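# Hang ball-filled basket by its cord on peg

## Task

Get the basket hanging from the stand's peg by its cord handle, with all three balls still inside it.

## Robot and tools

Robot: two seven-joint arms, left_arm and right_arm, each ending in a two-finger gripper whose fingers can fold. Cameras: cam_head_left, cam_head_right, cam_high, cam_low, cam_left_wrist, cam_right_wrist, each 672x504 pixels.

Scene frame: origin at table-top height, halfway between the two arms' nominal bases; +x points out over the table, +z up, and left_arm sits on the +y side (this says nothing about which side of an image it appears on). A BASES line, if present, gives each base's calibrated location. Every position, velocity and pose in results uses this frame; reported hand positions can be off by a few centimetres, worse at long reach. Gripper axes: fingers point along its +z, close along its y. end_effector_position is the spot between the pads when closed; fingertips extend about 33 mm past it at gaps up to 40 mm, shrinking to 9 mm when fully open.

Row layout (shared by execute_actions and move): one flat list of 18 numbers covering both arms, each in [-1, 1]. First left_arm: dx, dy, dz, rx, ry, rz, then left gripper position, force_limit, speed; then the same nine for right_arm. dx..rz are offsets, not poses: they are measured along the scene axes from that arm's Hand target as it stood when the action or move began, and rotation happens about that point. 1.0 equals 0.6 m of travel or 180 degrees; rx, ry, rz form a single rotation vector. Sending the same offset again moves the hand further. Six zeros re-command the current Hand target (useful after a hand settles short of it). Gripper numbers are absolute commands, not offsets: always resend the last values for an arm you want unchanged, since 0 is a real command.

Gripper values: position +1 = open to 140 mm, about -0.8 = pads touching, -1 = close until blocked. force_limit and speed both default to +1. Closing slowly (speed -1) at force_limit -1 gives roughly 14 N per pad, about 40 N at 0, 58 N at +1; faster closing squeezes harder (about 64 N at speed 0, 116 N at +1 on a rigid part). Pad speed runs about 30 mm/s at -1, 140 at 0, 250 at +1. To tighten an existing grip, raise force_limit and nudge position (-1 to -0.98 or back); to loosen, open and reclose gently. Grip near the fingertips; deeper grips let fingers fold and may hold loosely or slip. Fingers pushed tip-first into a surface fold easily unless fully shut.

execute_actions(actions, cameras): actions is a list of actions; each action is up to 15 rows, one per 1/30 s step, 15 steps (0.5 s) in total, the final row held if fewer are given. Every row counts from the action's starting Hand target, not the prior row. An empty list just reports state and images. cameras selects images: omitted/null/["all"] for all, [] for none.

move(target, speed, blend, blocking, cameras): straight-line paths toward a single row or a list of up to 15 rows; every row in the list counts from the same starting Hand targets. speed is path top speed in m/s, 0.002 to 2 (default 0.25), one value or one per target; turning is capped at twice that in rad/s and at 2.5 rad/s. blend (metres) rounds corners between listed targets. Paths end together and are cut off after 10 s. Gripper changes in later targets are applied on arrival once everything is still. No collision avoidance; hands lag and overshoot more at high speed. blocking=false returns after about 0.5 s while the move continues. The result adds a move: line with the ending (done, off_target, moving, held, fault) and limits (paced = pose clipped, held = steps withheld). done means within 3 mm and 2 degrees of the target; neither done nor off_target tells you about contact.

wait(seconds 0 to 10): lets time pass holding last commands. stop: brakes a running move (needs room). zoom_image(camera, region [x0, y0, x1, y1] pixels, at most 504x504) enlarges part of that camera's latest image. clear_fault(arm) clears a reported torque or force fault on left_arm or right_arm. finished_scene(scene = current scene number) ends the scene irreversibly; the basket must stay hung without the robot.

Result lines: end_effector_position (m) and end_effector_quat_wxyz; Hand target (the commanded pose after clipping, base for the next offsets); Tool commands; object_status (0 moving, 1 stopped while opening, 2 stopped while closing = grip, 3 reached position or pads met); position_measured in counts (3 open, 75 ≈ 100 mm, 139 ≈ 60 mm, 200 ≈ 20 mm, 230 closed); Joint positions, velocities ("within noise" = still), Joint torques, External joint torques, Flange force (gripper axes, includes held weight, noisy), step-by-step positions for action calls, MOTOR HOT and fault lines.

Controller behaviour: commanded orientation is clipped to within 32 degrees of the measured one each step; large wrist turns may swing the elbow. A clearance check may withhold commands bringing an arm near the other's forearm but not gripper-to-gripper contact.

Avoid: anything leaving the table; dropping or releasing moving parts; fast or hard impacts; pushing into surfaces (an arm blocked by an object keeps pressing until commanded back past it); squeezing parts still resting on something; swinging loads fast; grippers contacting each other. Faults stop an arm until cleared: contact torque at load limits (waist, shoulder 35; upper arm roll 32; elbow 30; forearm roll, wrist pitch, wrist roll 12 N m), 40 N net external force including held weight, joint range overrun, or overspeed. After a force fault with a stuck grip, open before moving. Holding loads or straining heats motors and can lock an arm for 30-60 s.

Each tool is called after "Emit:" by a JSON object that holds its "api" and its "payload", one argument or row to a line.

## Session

Emit:
{"api": "execute_actions", "payload": {
  "actions": []
}}

Scene clock: 0.00 s.
left_arm: end_effector_position=(+0.2979, +0.1391, +0.1150) position_measured=3 object_status=3 end_effector_quat_wxyz=(-0.231, -0.081, +0.787, -0.566) | right_arm: end_effector_position=(+0.6055, -0.1120, +0.3354) position_measured=3 object_status=3 end_effector_quat_wxyz=(+0.168, +0.862, +0.476, +0.048)
Joint positions: left_arm=[-0.553 0.357 0.5 -2.53 -1.362 1.603 2.394] | right_arm=[0.568 0.13 0.057 -1.69 -0.371 1.847 -1.828]
Joint velocities: within noise
Joint torques (N m): no reading
External joint torques (N m): no reading
Flange force (N): no reading
Hand target: left_arm +0.2979, +0.1391, +0.1150; -0.231, -0.081, +0.787, -0.566 | right_arm +0.6055, -0.1120, +0.3354; +0.168, +0.862, +0.476, +0.048
Tool commands: left_gripper/position=+1.0 left_gripper/force_limit=+1.0 left_gripper/speed=+1.0 right_gripper/position=+1.0 right_gripper/force_limit=+1.0 right_gripper/speed=+1.0

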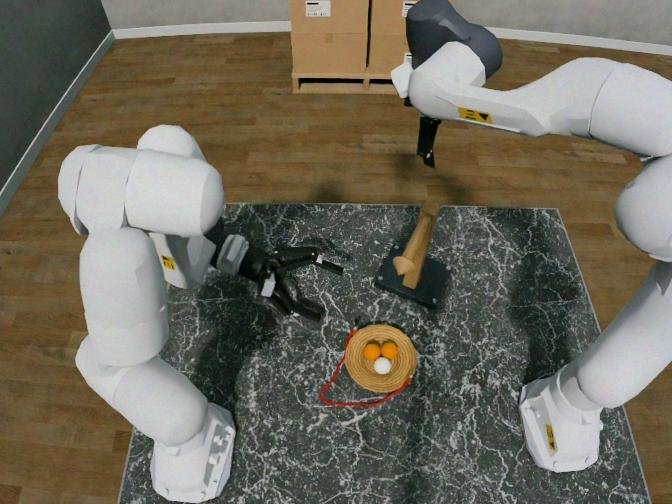

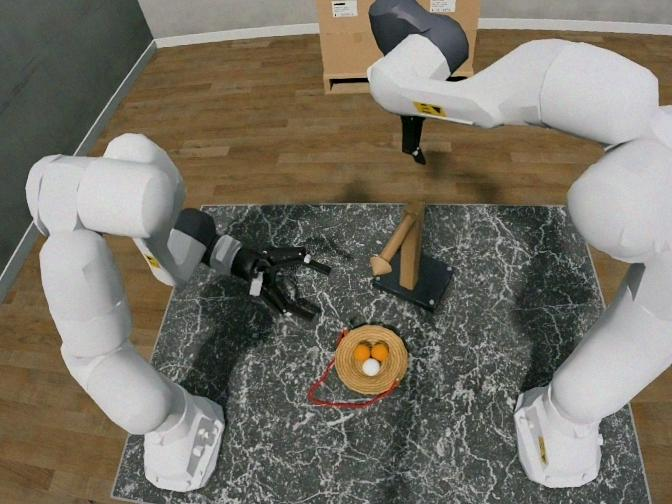

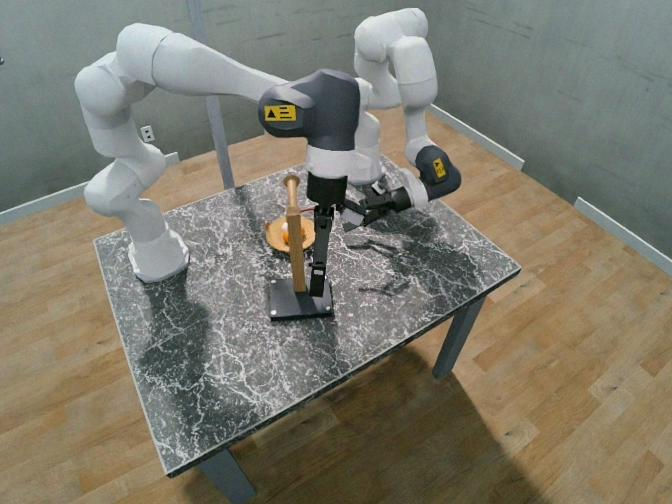

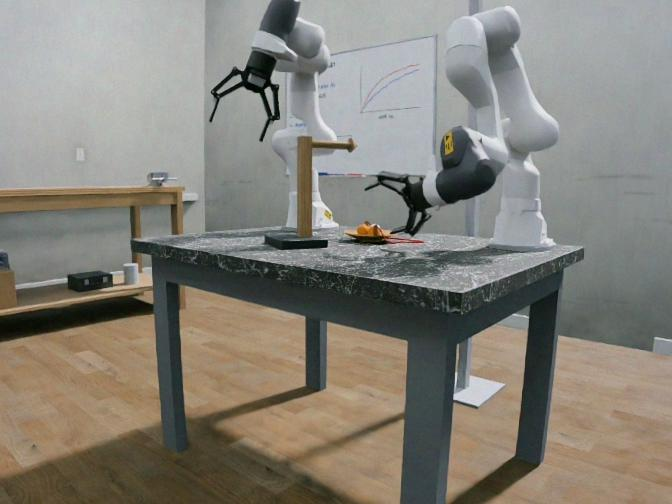

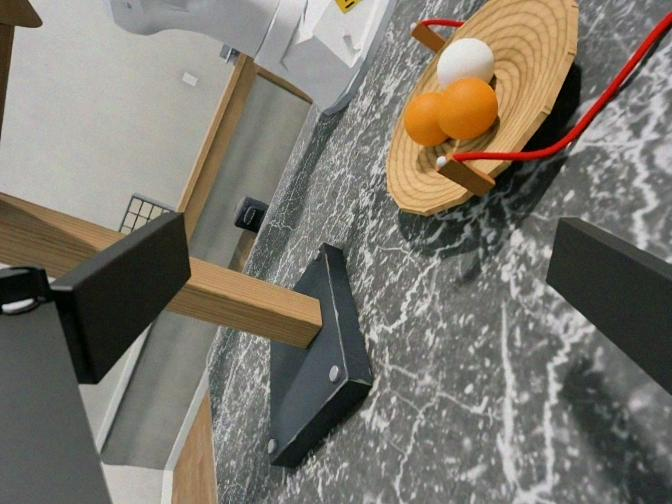

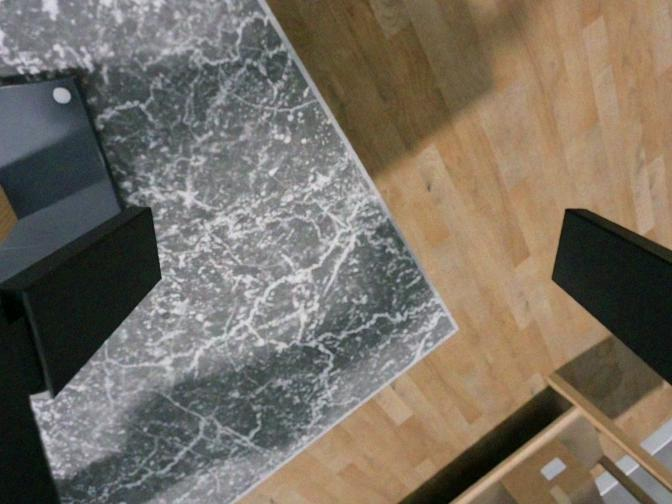

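Emit:
{"api": "move", "payload": {
  "target": [
    [0,0.1,0.15,0,0,0,1,1,1,-0.05,0.02,0.191,0.02,0.022,0.006,1,1,1],
    [0,0.2,0.25,0,0,0,1,1,1,-0.7592,0.1867,0.191,0.0763,0.0817,0.0232,1,1,1]
  ],
  "speed": 0.3,
  "blend": [0.05, 0]
}}

Scene clock: 201.20 s.
left_arm: end_effector_position=(+0.2985, +0.2583, +0.2637) position_measured=3 object_status=3 end_effector_quat_wxyz=(-0.229, -0.081, +0.788, -0.566) | right_arm: end_effector_position=(+0.1509, -0.0003, +0.4498) position_measured=3 object_status=3 end_effector_quat_wxyz=(+0.002, +0.855, +0.518, +0.000)
Joint positions: left_arm=[-0.418 -0.104 0.722 -2.554 -0.919 1.489 2.072] | right_arm=[0.766 -0.453 0.4 -1.928 0.17 1.505 -1.489]
Joint velocities: left_arm=[within noise] | right_arm=[-0.001 0 0.001 0.001 0.002 0.001 0.005]
Joint torques (N m): left_arm=[0.38 -19.34 -0.67 17.75 -0.69 -1.73 -0.26] | right_arm=[-0.72 -13.69 -5.18 21.85 1.42 2.84 0.14]
External joint torques (N m): left_arm=[0.31 -2.13 0.79 0.31 0.47 -0.3 -0.19] | right_arm=[-0.73 -1.16 0.71 -1.35 0.56 0.21 0.14]
Flange force (N): left_arm=[9.8 -3.5 -0.9] | right_arm=[-6.3 0.1 6.0]
Hand target: left_arm +0.2979, +0.2591, +0.2650; -0.231, -0.081, +0.787, -0.566 | right_arm +0.1500, +0.0000, +0.4500; +0.001, +0.857, +0.516, +0.000
Off the commanded pose: left_arm 0.002 m, 0 deg | right_arm 0.001 m, 0 deg.
move: done

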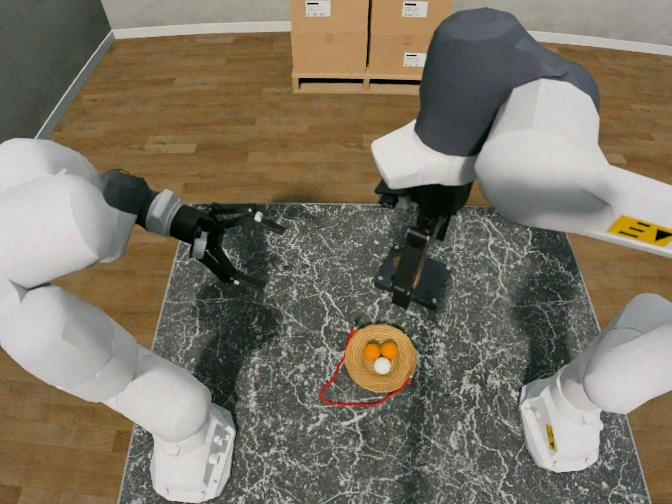

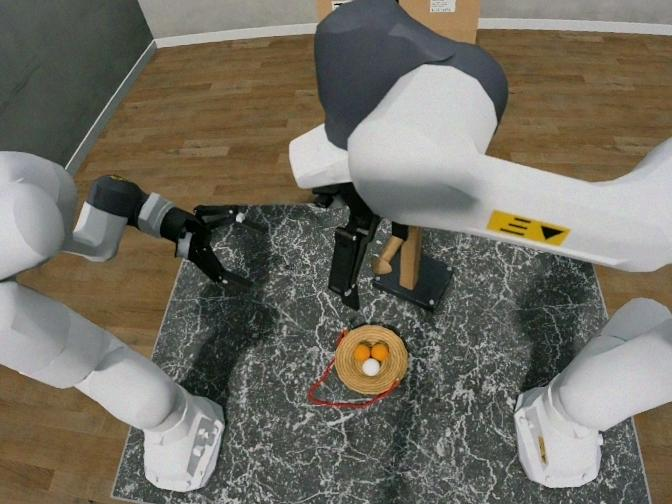

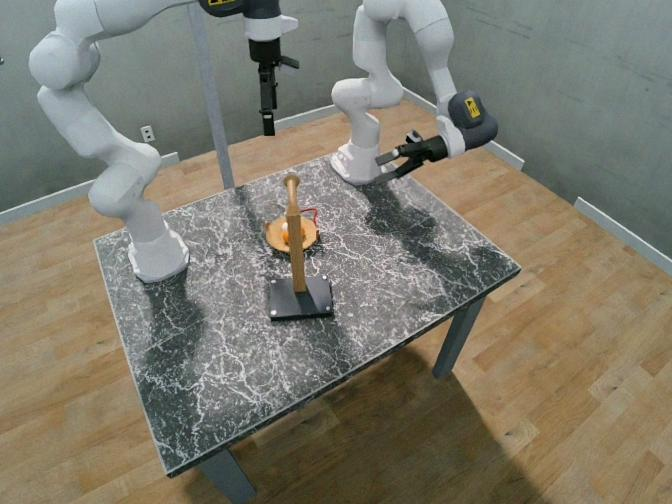

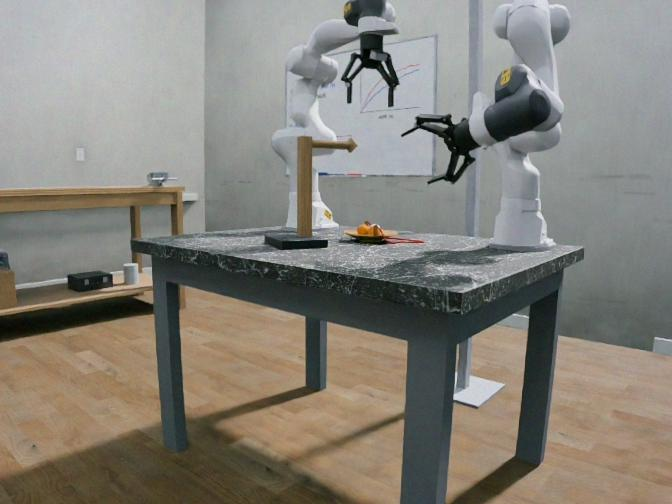

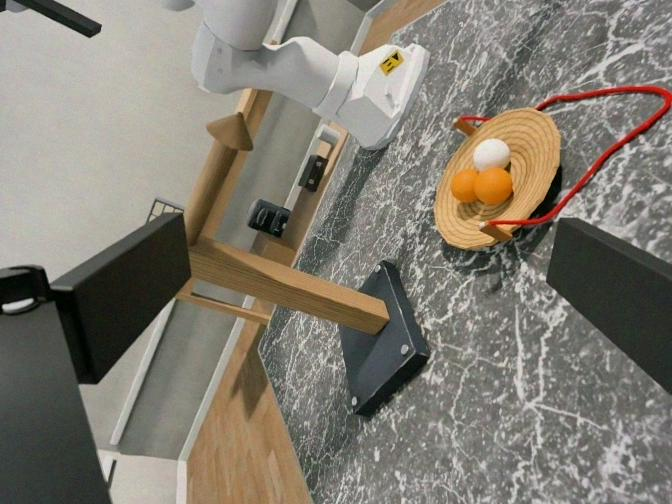

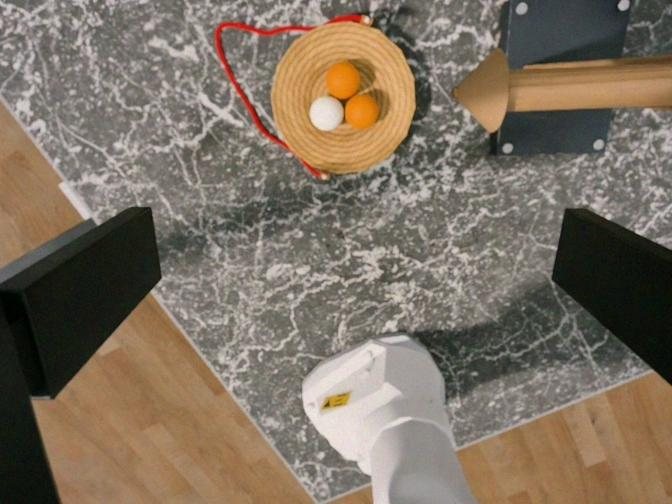

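Emit:
{"api": "zoom_image", "payload": {
  "camera": "cam_right_wrist",
  "region": [180, 0, 500, 200]
}}

Scaled by 1.575 from the camera's 672x504 image, which has a finer 960x720 frame.

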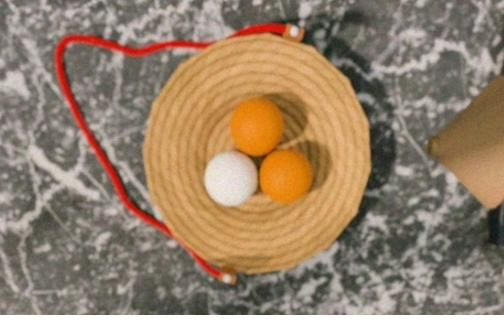

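Emit:
{"api": "move", "payload": {
  "target": [0,0,0,0,0,0,1,1,1,-0.162,0.302,-0.533,0,0,0.0833,-0.2,-0.05,0],
  "speed": 0.3,
  "cameras": ["cam_right_wrist", "cam_head_right"]
}}

Emit:
{"api": "zoom_image", "payload": {
  "camera": "cam_right_wrist",
  "region": [240, 100, 500, 300]
}}

Scene clock: 286.13 s.
left_arm: end_effector_position=(+0.2985, +0.2584, +0.2639) position_measured=3 object_status=3 end_effector_quat_wxyz=(-0.230, -0.082, +0.788, -0.566) | right_arm: end_effector_position=(+0.0524, +0.1796, +0.1298) position_measured=154 object_status=3 end_effector_quat_wxyz=(+0.002, +0.781, +0.625, -0.002)
Joint positions: left_arm=[-0.418 -0.104 0.722 -2.554 -0.919 1.489 2.071] | right_arm=[0.937 0.288 0.635 -2.036 -0.217 2.253 -1.2]
Joint velocities: left_arm=[within noise] | right_arm=[0 0.001 0 0.001 0 0.001 0.007]
Joint torques (N m): left_arm=[0.29 -19.31 -0.7 17.56 -0.73 -1.68 -0.25] | right_arm=[-0.03 -33.33 5.03 21.66 0.38 3.1 0.11]
External joint torques (N m): left_arm=[0.26 -2.12 0.78 0.14 0.43 -0.25 -0.17] | right_arm=[-0.08 -0.68 -0.68 -0.63 -0.27 0.47 0.11]
Flange force (N): left_arm=[10.1 -3.3 -0.4] | right_arm=[-4.1 1.2 1.2]
Hand target: left_arm +0.2979, +0.2591, +0.2650; -0.231, -0.081, +0.787, -0.566 | right_arm +0.0528, +0.1812, +0.1302; +0.001, +0.782, +0.623, +0.000
Off the commanded pose: left_arm 0.001 m, 0 deg | right_arm 0.002 m, 0 deg.
move: done
Images, in order (width x height): cam_head_right 672x504, cam_right_wrist 672x504.

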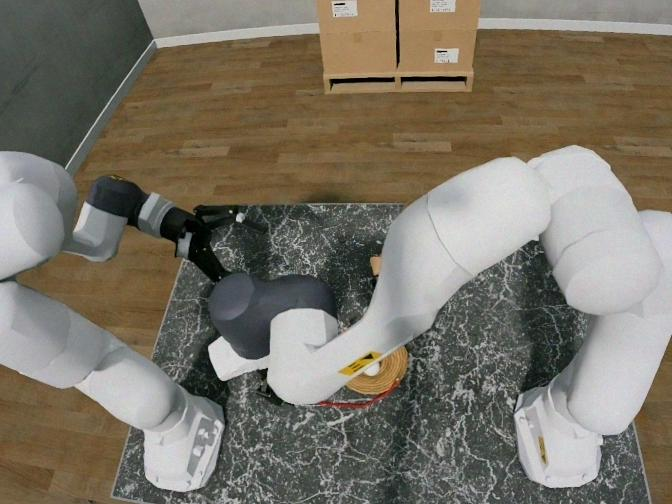

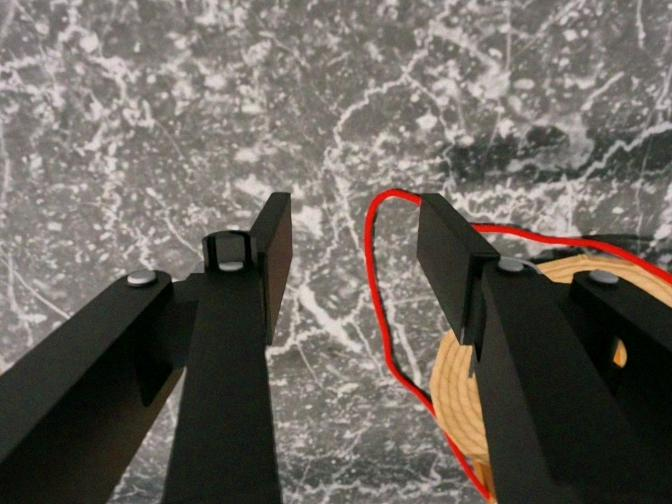

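Scaled by 1.938 from the camera's 672x504 image, which has a finer 960x720 frame.

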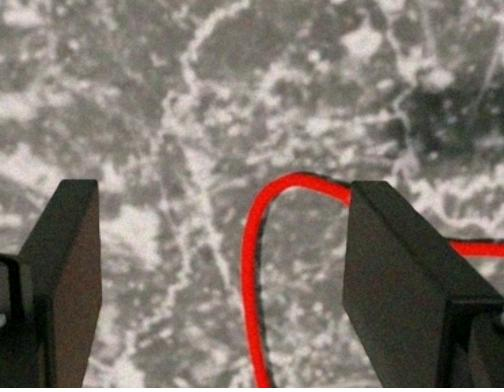

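Emit:
{"api": "move", "payload": {
  "target": [0,0,0,0,0,0,1,1,1,0.0103,-0.0673,-0.092,0,0,0,-0.35,-0.05,0],
  "speed": 0.15,
  "cameras": ["cam_right_wrist"]
}}

Emit:
{"api": "zoom_image", "payload": {
  "camera": "cam_right_wrist",
  "region": [240, 100, 500, 300]
}}

Scene clock: 354.33 s.
left_arm: end_effector_position=(+0.2985, +0.2584, +0.2639) position_measured=3 object_status=3 end_effector_quat_wxyz=(-0.230, -0.082, +0.788, -0.566) | right_arm: end_effector_position=(+0.0582, +0.1398, +0.0743) position_measured=173 object_status=3 end_effector_quat_wxyz=(+0.001, +0.781, +0.624, -0.003)
Joint positions: left_arm=[-0.418 -0.104 0.722 -2.554 -0.919 1.489 2.071] | right_arm=[0.919 0.276 0.616 -2.217 -0.238 2.424 -1.19]
Joint velocities: left_arm=[within noise] | right_arm=[0.001 0 0 0 0.001 0.004 0.002]
Joint torques (N m): left_arm=[0.26 -19.3 -0.7 17.54 -0.72 -1.67 -0.26] | right_arm=[-0.28 -32.34 4.54 19.1 0.17 3.13 0.11]
External joint torques (N m): left_arm=[0.29 -2.06 0.85 0.02 0.44 -0.24 -0.18] | right_arm=[-0.26 -1.59 -0.58 -1.37 -0.38 0.5 0.11]
Flange force (N): left_arm=[10.3 -3.1 -0.3] | right_arm=[-9.0 2.5 -0.7]
Hand target: left_arm +0.2979, +0.2591, +0.2650; -0.231, -0.081, +0.787, -0.566 | right_arm +0.0590, +0.1408, +0.0750; +0.001, +0.782, +0.623, +0.000
Off the commanded pose: left_arm 0.001 m, 0 deg | right_arm 0.001 m, 0 deg.
move: done
Images, in order (width x height): cam_right_wrist 672x504.

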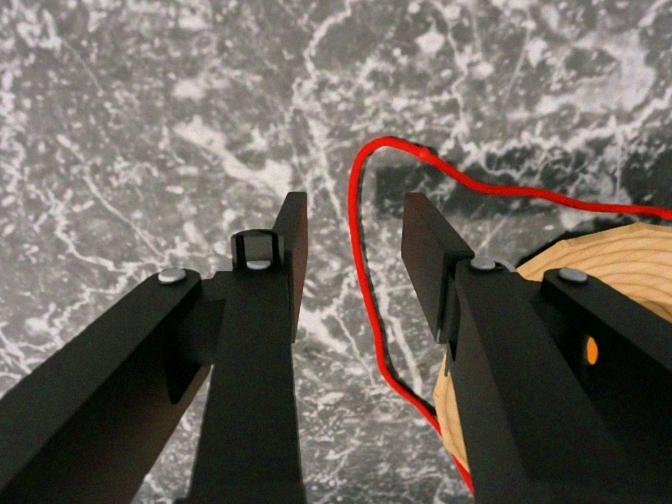

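Scaled by 1.938 from the camera's 672x504 image, which has a finer 960x720 frame.

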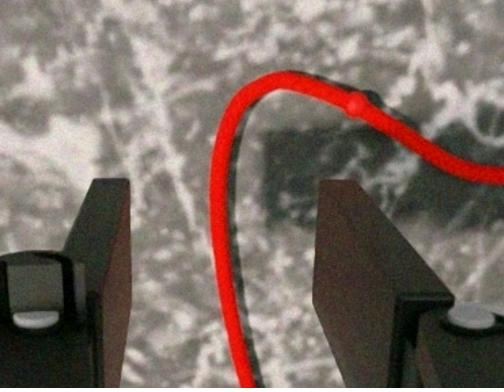

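Emit:
{"api": "move", "payload": {
  "target": [
    [0,0,0,0,0,0,1,1,1,-0.0503,0.0045,0,0,0,0,-1,-1,0],
    [0,0,0,0,0,0,1,1,1,-0.0503,0.0045,-0.055,0,0,0,-1,-1,0]
  ],
  "speed": [0.12, 0.05],
  "cameras": ["cam_right_wrist"]
}}

Scene clock: 415.83 s.
left_arm: end_effector_position=(+0.2985, +0.2584, +0.2639) position_measured=3 object_status=3 end_effector_quat_wxyz=(-0.230, -0.082, +0.788, -0.566) | right_arm: end_effector_position=(+0.0287, +0.1427, +0.0421) position_measured=233 object_status=3 end_effector_quat_wxyz=(+0.001, +0.781, +0.625, -0.001)
Joint positions: left_arm=[-0.418 -0.104 0.722 -2.554 -0.919 1.489 2.071] | right_arm=[1.018 0.352 0.562 -2.21 -0.305 2.485 -1.092]
Joint velocities: left_arm=[within noise] | right_arm=[0.001 0 0 0 -0.001 0.001 0.005]
Joint torques (N m): left_arm=[0.22 -19.25 -0.71 17.59 -0.75 -1.67 -0.21] | right_arm=[0 -33.91 5.43 18.51 0.13 3.08 0.12]
External joint torques (N m): left_arm=[0.19 -2.04 0.78 0.09 0.41 -0.25 -0.14] | right_arm=[0.05 -0.94 -0.6 -0.83 -0.37 0.46 0.12]
Flange force (N): left_arm=[9.7 -3.1 -0.3] | right_arm=[-5.0 1.3 0.5]
Hand target: left_arm +0.2979, +0.2591, +0.2650; -0.231, -0.081, +0.787, -0.566 | right_arm +0.0288, +0.1435, +0.0420; +0.001, +0.782, +0.623, +0.000
Off the commanded pose: left_arm 0.001 m, 0 deg | right_arm 0.001 m, 0 deg.
move: done
Images, in order (width x height): cam_right_wrist 672x504.

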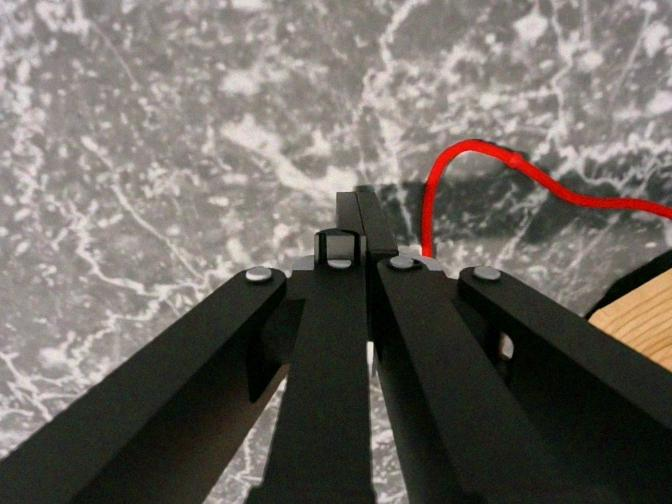

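Emit:
{"api": "move", "payload": {
  "target": [0,0,0,0,0,0,1,1,1,0,0,-0.0083,0,0,0,-1,-1,0],
  "speed": 0.02,
  "cameras": []
}}

Emit:
{"api": "move", "payload": {
  "target": [0,0,0,0,0,0,1,1,1,0,0,-0.0025,0,0,0,-1,-1,0],
  "speed": 0.01,
  "cameras": []
}}

Scene clock: 426.20 s.
left_arm: end_effector_position=(+0.2985, +0.2585, +0.2640) position_measured=3 object_status=3 end_effector_quat_wxyz=(-0.230, -0.082, +0.788, -0.566) | right_arm: end_effector_position=(+0.0288, +0.1428, +0.0375) position_measured=233 object_status=3 end_effector_quat_wxyz=(+0.001, +0.781, +0.624, -0.001)
Joint positions: left_arm=[-0.418 -0.104 0.722 -2.554 -0.919 1.489 2.071] | right_arm=[1.026 0.362 0.552 -2.21 -0.313 2.494 -1.085]
Joint velocities: left_arm=[within noise] | right_arm=[0.004 -0.001 -0.003 0 0 0.005 0.004]
Joint torques (N m): left_arm=[0.25 -19.23 -0.74 17.51 -0.76 -1.66 -0.24] | right_arm=[0.23 -33.71 5.25 18.31 0.1 3.13 0.14]
External joint torques (N m): left_arm=[0.35 -2.12 0.87 0.14 0.39 -0.21 -0.16] | right_arm=[0.31 -0.41 -0.86 -0.95 -0.4 0.5 0.14]
Flange force (N): left_arm=[10.2 -3.2 -0.4] | right_arm=[-3.9 0.6 2.4]
Hand target: left_arm +0.2979, +0.2591, +0.2650; -0.231, -0.081, +0.787, -0.566 | right_arm +0.0288, +0.1435, +0.0370; +0.001, +0.782, +0.623, +0.000
Off the commanded pose: left_arm 0.001 m, 0 deg | right_arm 0.001 m, 0 deg.
move: done
No camera images: "cameras" was empty.

Scene clock: 426.90 s.
left_arm: end_effector_position=(+0.2985, +0.2585, +0.2640) position_measured=3 object_status=3 end_effector_quat_wxyz=(-0.230, -0.082, +0.788, -0.566) | right_arm: end_effector_position=(+0.0288, +0.1430, +0.0361) position_measured=233 object_status=3 end_effector_quat_wxyz=(+0.001, +0.781, +0.624, -0.001)
Joint positions: left_arm=[-0.418 -0.104 0.722 -2.554 -0.919 1.489 2.071] | right_arm=[1.03 0.364 0.548 -2.21 -0.314 2.498 -1.084]
Joint velocities: left_arm=[within noise] | right_arm=[0.004 0 -0.004 0 -0.001 0.002 0.002]
Joint torques (N m): left_arm=[0.22 -19.24 -0.67 17.48 -0.75 -1.65 -0.22] | right_arm=[0.03 -33.75 4.91 18.27 0.14 3.13 0.09]
External joint torques (N m): left_arm=[0.26 -2.14 0.88 0.11 0.4 -0.21 -0.14] | right_arm=[0.07 -0.35 -1.23 -0.91 -0.35 0.5 0.09]
Flange force (N): left_arm=[10.2 -3.2 -0.3] | right_arm=[-3.5 1.1 2.6]
Hand target: left_arm +0.2979, +0.2591, +0.2650; -0.231, -0.081, +0.787, -0.566 | right_arm +0.0288, +0.1435, +0.0355; +0.001, +0.782, +0.623, +0.000
Off the commanded pose: left_arm 0.001 m, 0 deg | right_arm 0.001 m, 0 deg.
move: done
No camera images: "cameras" was empty.

Emit:
{"api": "move", "payload": {
  "target": [0,0,0,0,0,0,1,1,1,0,0,-0.0025,0,0,0,-1,-1,0],
  "speed": 0.01,
  "cameras": []
}}

Emit:
{"api": "move", "payload": {
  "target": [0,0,0,0,0,0,1,1,1,0,0,-0.0017,0,0,0,-1,-1,0],
  "speed": 0.01,
  "cameras": []
}}

Scene clock: 440.23 s.
left_arm: end_effector_position=(+0.2985, +0.2585, +0.2640) position_measured=3 object_status=3 end_effector_quat_wxyz=(-0.230, -0.082, +0.788, -0.566) | right_arm: end_effector_position=(+0.0288, +0.1430, +0.0350) position_measured=233 object_status=3 end_effector_quat_wxyz=(+0.001, +0.781, +0.624, -0.001)
Joint positions: left_arm=[-0.418 -0.104 0.722 -2.554 -0.919 1.489 2.071] | right_arm=[1.034 0.366 0.544 -2.21 -0.316 2.5 -1.083]
Joint velocities: within noise
Joint torques (N m): left_arm=[0.23 -19.22 -0.7 17.44 -0.76 -1.65 -0.24] | right_arm=[-0.02 -32.86 5.12 17.53 0.09 3.27 0.16]
External joint torques (N m): left_arm=[0.19 -2.09 0.78 0.05 0.38 -0.22 -0.17] | right_arm=[-0.08 0.62 -1.11 -1.58 -0.4 0.64 0.16]
Flange force (N): left_arm=[10.1 -3.2 0.0] | right_arm=[-4.0 1.2 4.9]
Hand target: left_arm +0.2979, +0.2591, +0.2650; -0.231, -0.081, +0.787, -0.566 | right_arm +0.0288, +0.1435, +0.0340; +0.001, +0.782, +0.623, +0.000
Off the commanded pose: left_arm 0.001 m, 0 deg | right_arm 0.001 m, 0 deg.
move: done
No camera images: "cameras" was empty.

Scene clock: 440.93 s.
left_arm: end_effector_position=(+0.2985, +0.2585, +0.2640) position_measured=3 object_status=3 end_effector_quat_wxyz=(-0.230, -0.082, +0.788, -0.566) | right_arm: end_effector_position=(+0.0288, +0.1430, +0.0349) position_measured=233 object_status=3 end_effector_quat_wxyz=(+0.002, +0.781, +0.624, +0.000)
Joint positions: left_arm=[-0.418 -0.104 0.722 -2.554 -0.918 1.489 2.071] | right_arm=[1.036 0.366 0.543 -2.21 -0.317 2.5 -1.082]
Joint velocities: within noise
Joint torques (N m): left_arm=[0.22 -19.27 -0.69 17.51 -0.76 -1.67 -0.23] | right_arm=[0.14 -31.58 5.1 17.52 -0.02 3.65 0.1]
External joint torques (N m): left_arm=[0.22 -2.07 0.84 0.03 0.4 -0.24 -0.15] | right_arm=[0.21 1.88 -0.98 -1.59 -0.51 1.03 0.1]
Flange force (N): left_arm=[10.1 -3.1 -0.2] | right_arm=[-1.5 0.0 8.7]
Hand target: left_arm +0.2979, +0.2591, +0.2650; -0.231, -0.081, +0.787, -0.566 | right_arm +0.0288, +0.1435, +0.0330; +0.001, +0.782, +0.623, +0.000
Off the commanded pose: left_arm 0.001 m, 0 deg | right_arm 0.002 m, 0 deg.
move: done
No camera images: "cameras" was empty.

Emit:
{"api": "move", "payload": {
  "target": [
    [0,0,0,0,0,0,1,1,1,0,0,0.0333,0,0,0,-1,-1,0],
    [0,0,0,0,0,0,1,1,1,0.0504,-0.0113,0.0333,0,0,0,-0.35,-0.05,0]
  ],
  "speed": [0.05, 0.1],
  "cameras": ["cam_right_wrist"]
}}

Emit:
{"api": "zoom_image", "payload": {
  "camera": "cam_right_wrist",
  "region": [240, 60, 500, 300]
}}

Scene clock: 465.03 s.
left_arm: end_effector_position=(+0.2985, +0.2585, +0.2640) position_measured=3 object_status=3 end_effector_quat_wxyz=(-0.230, -0.082, +0.788, -0.566) | right_arm: end_effector_position=(+0.0592, +0.1368, +0.0526) position_measured=173 object_status=0 end_effector_quat_wxyz=(+0.001, +0.783, +0.622, +0.000)
Joint positions: left_arm=[-0.418 -0.104 0.722 -2.554 -0.918 1.489 2.071] | right_arm=[0.948 0.31 0.578 -2.236 -0.275 2.478 -1.158]
Joint velocities: within noise
Joint torques (N m): left_arm=[0.21 -19.24 -0.8 17.48 -0.76 -1.65 -0.24] | right_arm=[-0.69 -32.91 5.57 18.45 0.6 2.82 -0.2]
External joint torques (N m): left_arm=[0.3 -2.11 0.81 0.08 0.39 -0.2 -0.17] | right_arm=[-0.82 -1.18 -0.03 -1.16 0.1 0.19 -0.2]
Flange force (N): left_arm=[10.2 -3.2 -0.2] | right_arm=[-8.3 3.6 -3.4]
Hand target: left_arm +0.2979, +0.2591, +0.2650; -0.231, -0.081, +0.787, -0.566 | right_arm +0.0590, +0.1368, +0.0530; +0.001, +0.782, +0.623, +0.000
Off the commanded pose: left_arm 0.001 m, 0 deg | right_arm 0.000 m, 0 deg.
move: done
Images, in order (width x height): cam_right_wrist 672x504.

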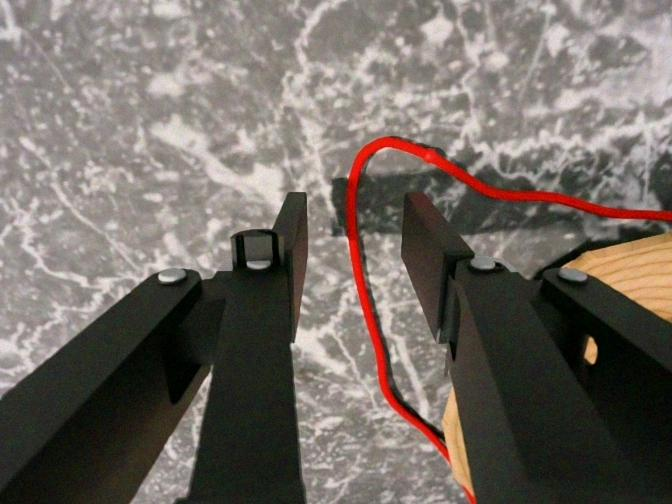

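Scaled by 1.938 from the camera's 672x504 image, which has a finer 960x720 frame.

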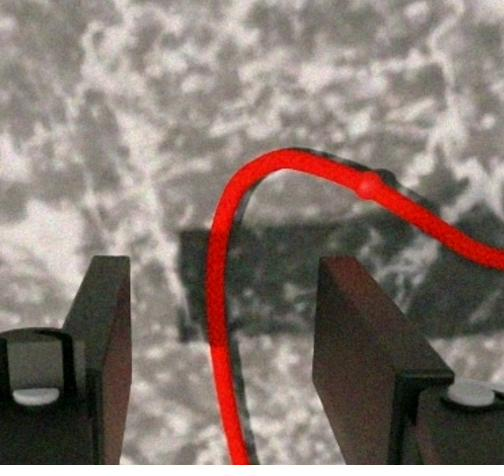

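Emit:
{"api": "move", "payload": {
  "target": [0,0,0,0,0,0,1,1,1,0,0,-0.0308,0,0,0,-0.35,-0.05,0],
  "speed": 0.03,
  "cameras": ["cam_right_wrist"]
}}

Scene clock: 474.87 s.
left_arm: end_effector_position=(+0.2985, +0.2585, +0.2640) position_measured=3 object_status=3 end_effector_quat_wxyz=(-0.230, -0.082, +0.788, -0.566) | right_arm: end_effector_position=(+0.0590, +0.1361, +0.0349) position_measured=173 object_status=3 end_effector_quat_wxyz=(+0.001, +0.781, +0.625, -0.001)
Joint positions: left_arm=[-0.418 -0.104 0.722 -2.554 -0.918 1.489 2.071] | right_arm=[0.969 0.349 0.552 -2.237 -0.309 2.511 -1.143]
Joint velocities: left_arm=[within noise] | right_arm=[0.001 0 -0.002 -0.002 0 0.004 0.006]
Joint torques (N m): left_arm=[0.2 -19.21 -0.77 17.48 -0.77 -1.64 -0.24] | right_arm=[-0.16 -33.31 5.41 18 0.1 3.01 0.13]
External joint torques (N m): left_arm=[0.24 -2.08 0.78 0.08 0.38 -0.21 -0.17] | right_arm=[-0.11 -0.54 -0.47 -1.08 -0.38 0.37 0.13]
Flange force (N): left_arm=[10.0 -3.2 -0.1] | right_arm=[-5.0 1.2 0.9]
Hand target: left_arm +0.2979, +0.2591, +0.2650; -0.231, -0.081, +0.787, -0.566 | right_arm +0.0590, +0.1368, +0.0345; +0.001, +0.782, +0.623, +0.000
Off the commanded pose: left_arm 0.001 m, 0 deg | right_arm 0.001 m, 0 deg.
move: done
Images, in order (width x height): cam_right_wrist 672x504.

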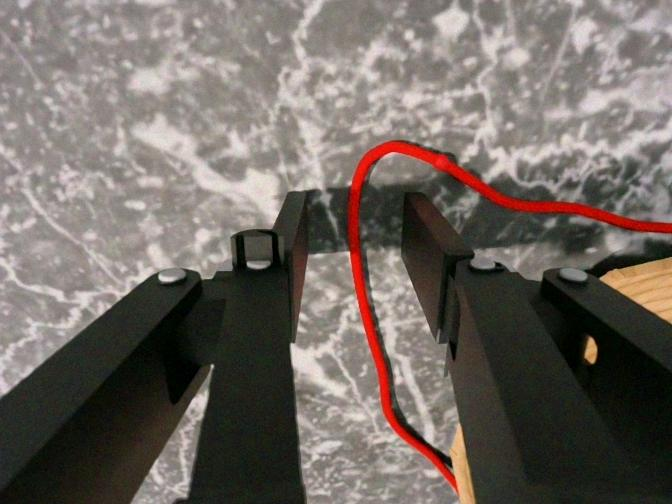

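Emit:
{"api": "execute_actions", "payload": {
  "actions": [
    [[0,0,0,0,0,0,1,1,1,0,0,0,0,0,0,-1,-0.05,-1]],
    [[0,0,0,0,0,0,1,1,1,0,0,0,0,0,0,-1,-0.05,-1]],
    [[0,0,0,0,0,0,1,1,1,0,0,0,0,0,0,-1,-0.05,-1]]
  ],
  "cameras": ["cam_right_wrist"]
}}

Emit:
{"api": "zoom_image", "payload": {
  "camera": "cam_right_wrist",
  "region": [240, 100, 500, 300]
}}

Scene clock: 493.73 s.
left_arm: end_effector_position=(+0.2985, +0.2585, +0.2640) position_measured=3 object_status=3 end_effector_quat_wxyz=(-0.230, -0.082, +0.788, -0.566) | right_arm: end_effector_position=(+0.0581, +0.1370, +0.0350) position_measured=226 object_status=2 end_effector_quat_wxyz=(+0.000, +0.781, +0.625, +0.000)
Joint positions: left_arm=[-0.418 -0.104 0.722 -2.554 -0.918 1.488 2.071] | right_arm=[0.972 0.349 0.55 -2.237 -0.309 2.514 -1.141]
Joint velocities: within noise
Joint torques (N m): left_arm=[0.2 -19.18 -0.78 17.49 -0.78 -1.65 -0.23] | right_arm=[-0.56 -33.43 4.89 17.87 0.5 2.76 0.11]
External joint torques (N m): left_arm=[0.16 -2.01 0.7 0.1 0.37 -0.22 -0.16] | right_arm=[-0.6 -0.7 -1.04 -1.14 0.01 0.12 0.11]
External joint torques at the end of the 1st action: left_arm=[0.18 -2.09 0.73 0.04 0.36 -0.22 -0.16] | right_arm=[-0.5 -0.29 -1.35 -1.61 -0.18 0.1 0.14]
External joint torques at the end of the 2nd action: left_arm=[0.15 -2.05 0.73 0.01 0.39 -0.22 -0.17] | right_arm=[-0.61 -0.77 -0.32 -1.02 -0.05 0.11 0.12]
Flange force (N): left_arm=[9.6 -3.2 -0.1] | right_arm=[-5.6 2.4 -0.5]
Flange force at the end of the 1st action (N): left_arm=[10.1 -3.2 0.1] | right_arm=[-5.7 2.2 1.4]
Flange force at the end of the 2nd action (N): left_arm=[10.0 -3.2 0.1] | right_arm=[-5.8 2.1 -1.5]
Hand target: left_arm +0.2979, +0.2591, +0.2650; -0.231, -0.081, +0.787, -0.566 | right_arm +0.0590, +0.1368, +0.0345; +0.001, +0.782, +0.623, +0.000
Off the commanded pose: left_arm 0.001 m, 0 deg | right_arm 0.001 m, 0 deg.
Step readings (end_effector_position of left_arm | right_arm; steps 1 to 15: 1st action; 16 to 30: 2nd action; 31 to 45: 3rd action):
0: (+0.2985, +0.2585, +0.2640) | (+0.0590, +0.1364, +0.0350)
1: (+0.2985, +0.2585, +0.2640) | (+0.0590, +0.1364, +0.0350)
2: (+0.2985, +0.2585, +0.2640) | (+0.0590, +0.1364, +0.0350)
4: (+0.2985, +0.2585, +0.2640) | (+0.0590, +0.1364, +0.0349)
8: (+0.2985, +0.2585, +0.2640) | (+0.0590, +0.1364, +0.0349)
15: (+0.2985, +0.2585, +0.2640) | (+0.0582, +0.1367, +0.0350)
16: (+0.2985, +0.2585, +0.2640) | (+0.0581, +0.1368, +0.0350)
17: (+0.2985, +0.2585, +0.2640) | (+0.0579, +0.1369, +0.0350)
19: (+0.2985, +0.2585, +0.2640) | (+0.0577, +0.1370, +0.0351)
23: (+0.2985, +0.2585, +0.2640) | (+0.0576, +0.1371, +0.0351)
30: (+0.2985, +0.2585, +0.2640) | (+0.0578, +0.1370, +0.0351)
31: (+0.2985, +0.2585, +0.2640) | (+0.0579, +0.1370, +0.0351)
32: (+0.2985, +0.2585, +0.2640) | (+0.0580, +0.1370, +0.0350)
34: (+0.2985, +0.2585, +0.2640) | (+0.0581, +0.1370, +0.0350)
38: (+0.2985, +0.2585, +0.2640) | (+0.0581, +0.1370, +0.0350)
45: (+0.2985, +0.2585, +0.2640) | (+0.0581, +0.1370, +0.0350)
Images, in order (width x height): cam_right_wrist 672x504.

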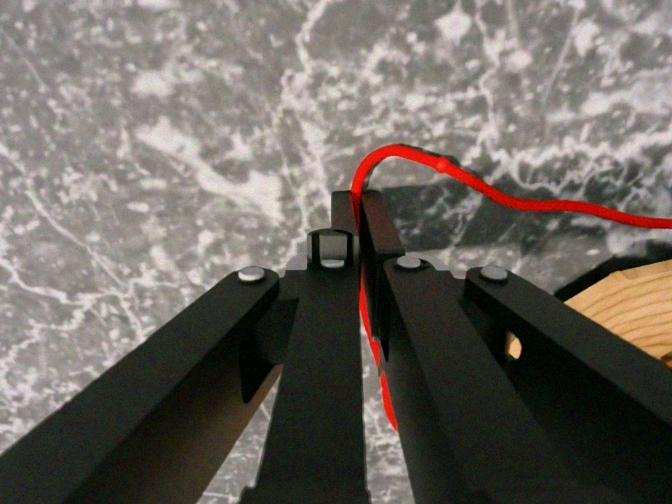

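Scaled by 1.938 from the camera's 672x504 image, which has a finer 960x720 frame.

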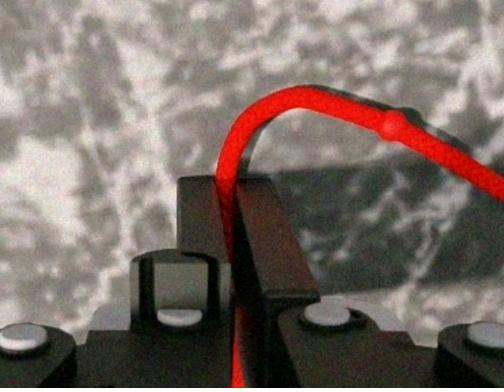

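Emit:
{"api": "move", "payload": {
  "target": [0,0,0,0,0,0,1,1,1,0.01,-0.01,0.112,0,0,-0.0706,-1,-0.05,-1],
  "speed": 0.08,
  "cameras": ["cam_right_wrist"]
}}

Emit:
{"api": "execute_actions", "payload": {
  "actions": [
    [[0,0,0,0,0,0,1,1,1,0,0,0,0,0,0,-0.98,0.0,-1]],
    [[0,0,0,0,0,0,1,1,1,0,0,0,0,0,0,-0.98,0.0,-1]]
  ],
  "cameras": ["cam_right_wrist"]
}}

Emit:
{"api": "zoom_image", "payload": {
  "camera": "cam_right_wrist",
  "region": [240, 100, 500, 300]
}}

Scene clock: 524.83 s.
left_arm: end_effector_position=(+0.2985, +0.2585, +0.2640) position_measured=3 object_status=3 end_effector_quat_wxyz=(-0.230, -0.082, +0.788, -0.566) | right_arm: end_effector_position=(+0.0648, +0.1308, +0.1008) position_measured=226 object_status=2 end_effector_quat_wxyz=(+0.000, +0.844, +0.536, +0.000)
Joint positions: left_arm=[-0.418 -0.104 0.722 -2.554 -0.918 1.488 2.071] | right_arm=[0.96 0.177 0.564 -2.246 -0.14 2.391 -1.053]
Joint velocities: left_arm=[within noise] | right_arm=[0.001 -0.001 -0.001 0 0 -0.002 0.008]
Joint torques (N m): left_arm=[0.17 -19.22 -0.76 17.48 -0.78 -1.62 -0.24] | right_arm=[-0.37 -30.95 2.85 20.44 1.12 2.56 0.2]
External joint torques (N m): left_arm=[0.14 -2 0.74 -0.03 0.38 -0.19 -0.16] | right_arm=[-0.41 -1.48 -0.25 -0.77 0.56 -0.06 0.2]
Flange force (N): left_arm=[9.9 -3.0 0.2] | right_arm=[-7.2 3.7 -3.6]
Hand target: left_arm +0.2979, +0.2591, +0.2650; -0.231, -0.081, +0.787, -0.566 | right_arm +0.0650, +0.1308, +0.1017; +0.001, +0.846, +0.533, +0.000
Off the commanded pose: left_arm 0.001 m, 0 deg | right_arm 0.001 m, 0 deg.
move: done
Images, in order (width x height): cam_right_wrist 672x504.

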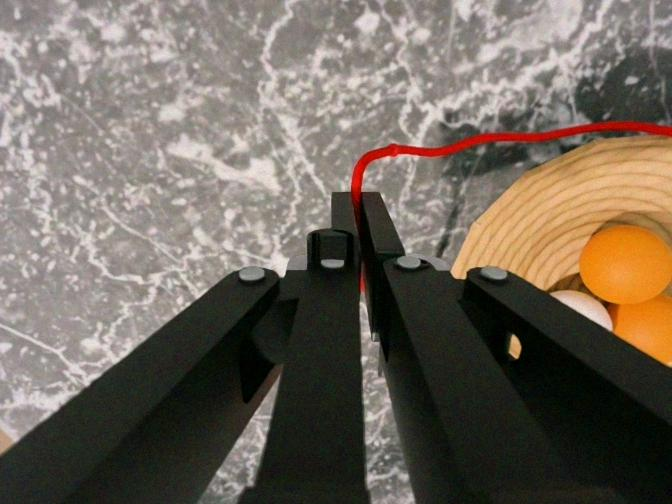

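Scene clock: 526.03 s.
left_arm: end_effector_position=(+0.2985, +0.2585, +0.2640) position_measured=3 object_status=3 end_effector_quat_wxyz=(-0.230, -0.082, +0.788, -0.566) | right_arm: end_effector_position=(+0.0648, +0.1307, +0.1007) position_measured=227 object_status=2 end_effector_quat_wxyz=(+0.001, +0.844, +0.536, +0.000)
Joint positions: left_arm=[-0.418 -0.104 0.722 -2.554 -0.918 1.488 2.071] | right_arm=[0.96 0.177 0.564 -2.246 -0.14 2.39 -1.051]
Joint velocities: within noise
Joint torques (N m): left_arm=[0.2 -19.21 -0.75 17.45 -0.77 -1.64 -0.25] | right_arm=[-0.39 -30.9 2.94 20.48 1.04 2.58 0.15]
External joint torques (N m): left_arm=[0.19 -2.05 0.76 -0.04 0.39 -0.21 -0.18] | right_arm=[-0.41 -1.42 -0.14 -0.77 0.48 -0.05 0.15]
External joint torques at the end of the 1st action: left_arm=[0.24 -2.08 0.86 0.04 0.39 -0.21 -0.19] | right_arm=[-0.35 -1.43 -0.08 -0.81 0.49 -0.06 0.17]
Flange force (N): left_arm=[10.2 -3.1 0.1] | right_arm=[-7.0 3.7 -3.4]
Flange force at the end of the 1st action (N): left_arm=[10.2 -3.2 -0.1] | right_arm=[-7.2 3.6 -3.5]
Hand target: left_arm +0.2979, +0.2591, +0.2650; -0.231, -0.081, +0.787, -0.566 | right_arm +0.0650, +0.1308, +0.1017; +0.001, +0.846, +0.533, +0.000
Off the commanded pose: left_arm 0.001 m, 0 deg | right_arm 0.001 m, 0 deg.
Step readings (end_effector_position of left_arm | right_arm; steps 1 to 15: 1st action; 16 to 30: 2nd action):
0: (+0.2985, +0.2585, +0.2640) | (+0.0648, +0.1308, +0.1008)
1: (+0.2985, +0.2585, +0.2640) | (+0.0648, +0.1308, +0.1008)
2: (+0.2985, +0.2585, +0.2640) | (+0.0648, +0.1308, +0.1008)
4: (+0.2985, +0.2585, +0.2640) | (+0.0648, +0.1308, +0.1008)
8: (+0.2985, +0.2585, +0.2640) | (+0.0648, +0.1307, +0.1007)
15: (+0.2985, +0.2585, +0.2640) | (+0.0648, +0.1307, +0.1007)
16: (+0.2985, +0.2585, +0.2640) | (+0.0648, +0.1307, +0.1007)
17: (+0.2985, +0.2585, +0.2640) | (+0.0648, +0.1307, +0.1007)
19: (+0.2985, +0.2585, +0.2640) | (+0.0648, +0.1307, +0.1007)
23: (+0.2985, +0.2585, +0.2640) | (+0.0648, +0.1307, +0.1007)
30: (+0.2985, +0.2585, +0.2640) | (+0.0648, +0.1307, +0.1007)
Images, in order (width x height): cam_right_wrist 672x504.

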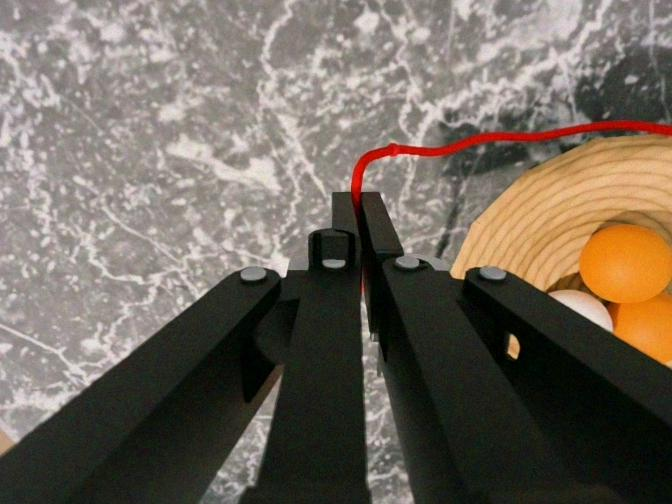

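Scaled by 1.938 from the camera's 672x504 image, which has a finer 960x720 frame.

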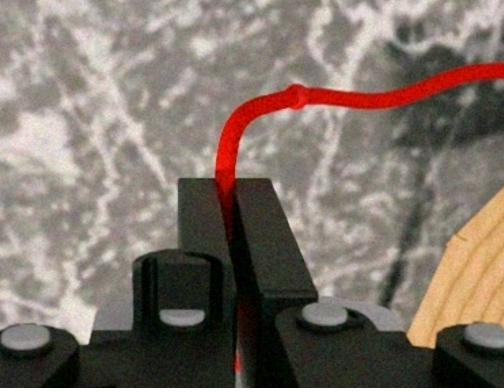

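Emit:
{"api": "move", "payload": {
  "target": [0,0,0,0,0,0,1,1,1,0.1617,-0.1813,0.2222,0,0,0,-0.98,0.0,-1],
  "speed": 0.12,
  "cameras": ["cam_right_wrist", "cam_low", "cam_head_left"]
}}

Emit:
{"api": "zoom_image", "payload": {
  "camera": "cam_low",
  "region": [290, 110, 440, 260]
}}

Scene clock: 549.20 s.
left_arm: end_effector_position=(+0.2985, +0.2585, +0.2640) position_measured=3 object_status=3 end_effector_quat_wxyz=(-0.230, -0.082, +0.788, -0.566) | right_arm: end_effector_position=(+0.1623, +0.0231, +0.2352) position_measured=227 object_status=2 end_effector_quat_wxyz=(+0.000, +0.848, +0.531, +0.001)
Joint positions: left_arm=[-0.418 -0.104 0.722 -2.554 -0.918 1.488 2.071] | right_arm=[0.906 -0.34 0.364 -2.403 0.135 2.082 -1.473]
Joint velocities: left_arm=[within noise] | right_arm=[0 0.001 0.001 -0.001 0 0 -0.007]
Joint torques (N m): left_arm=[0.19 -19.24 -0.77 17.51 -0.78 -1.64 -0.26] | right_arm=[-0.05 -18.9 -3.88 22.65 0.85 2.57 -0.23]
External joint torques (N m): left_arm=[0.18 -2.08 0.74 0.08 0.38 -0.2 -0.19] | right_arm=[0 -0.83 -0.14 -1.32 0.1 -0.06 -0.23]
Flange force (N): left_arm=[10.0 -3.3 0.0] | right_arm=[-6.8 1.8 1.2]
Hand target: left_arm +0.2979, +0.2591, +0.2650; -0.231, -0.081, +0.787, -0.566 | right_arm +0.1620, +0.0220, +0.2350; +0.001, +0.846, +0.533, +0.000
Off the commanded pose: left_arm 0.001 m, 0 deg | right_arm 0.001 m, 0 deg.
move: done
Images, in order (width x height): cam_head_left 672x504, cam_low 672x504, cam_right_wrist 672x504.

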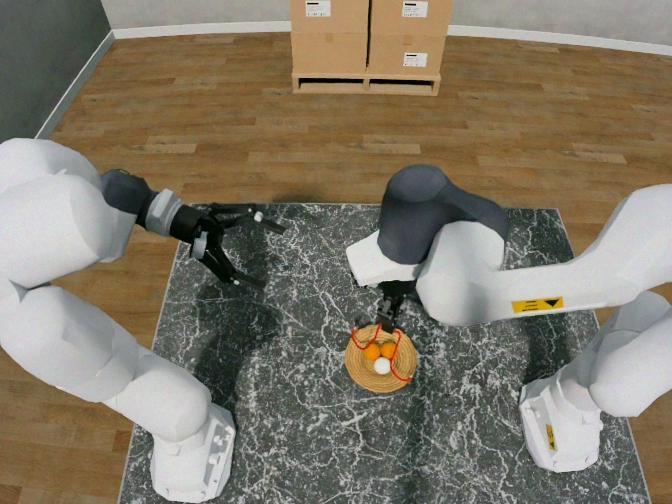

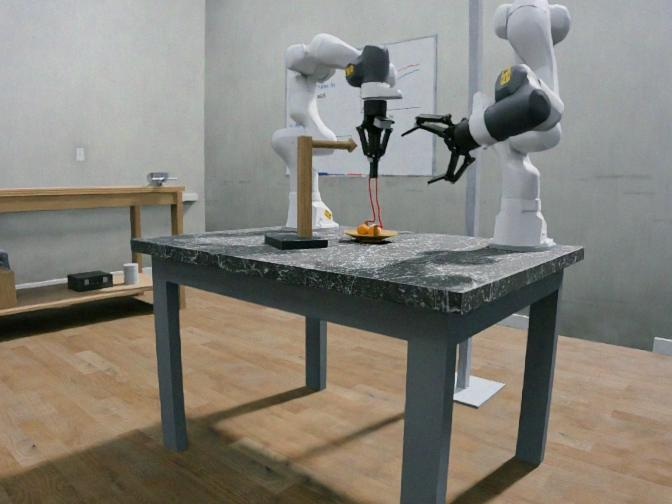

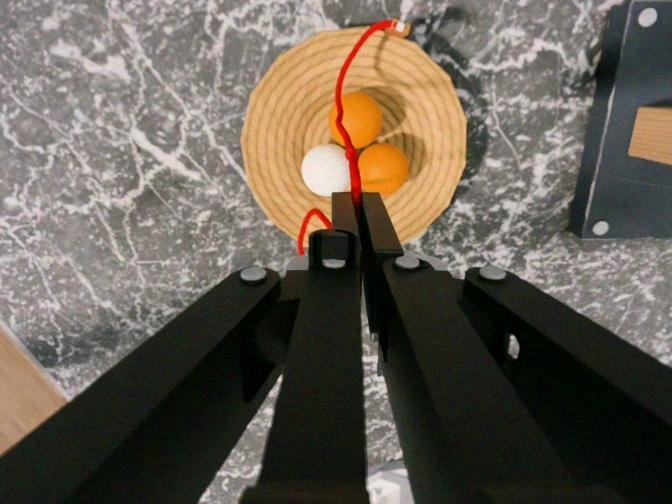

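Scaled by 3.360 from the camera's 672x504 image, which has a finer 960x720 frame.

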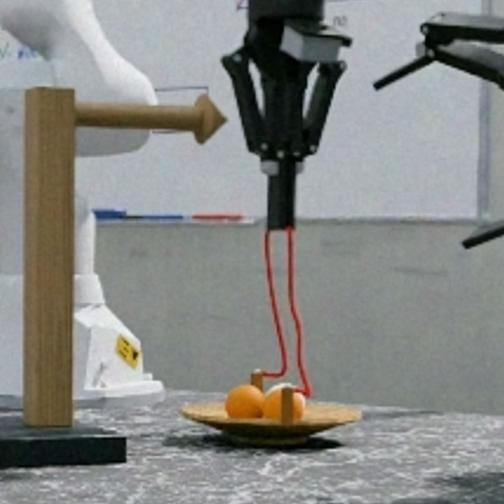

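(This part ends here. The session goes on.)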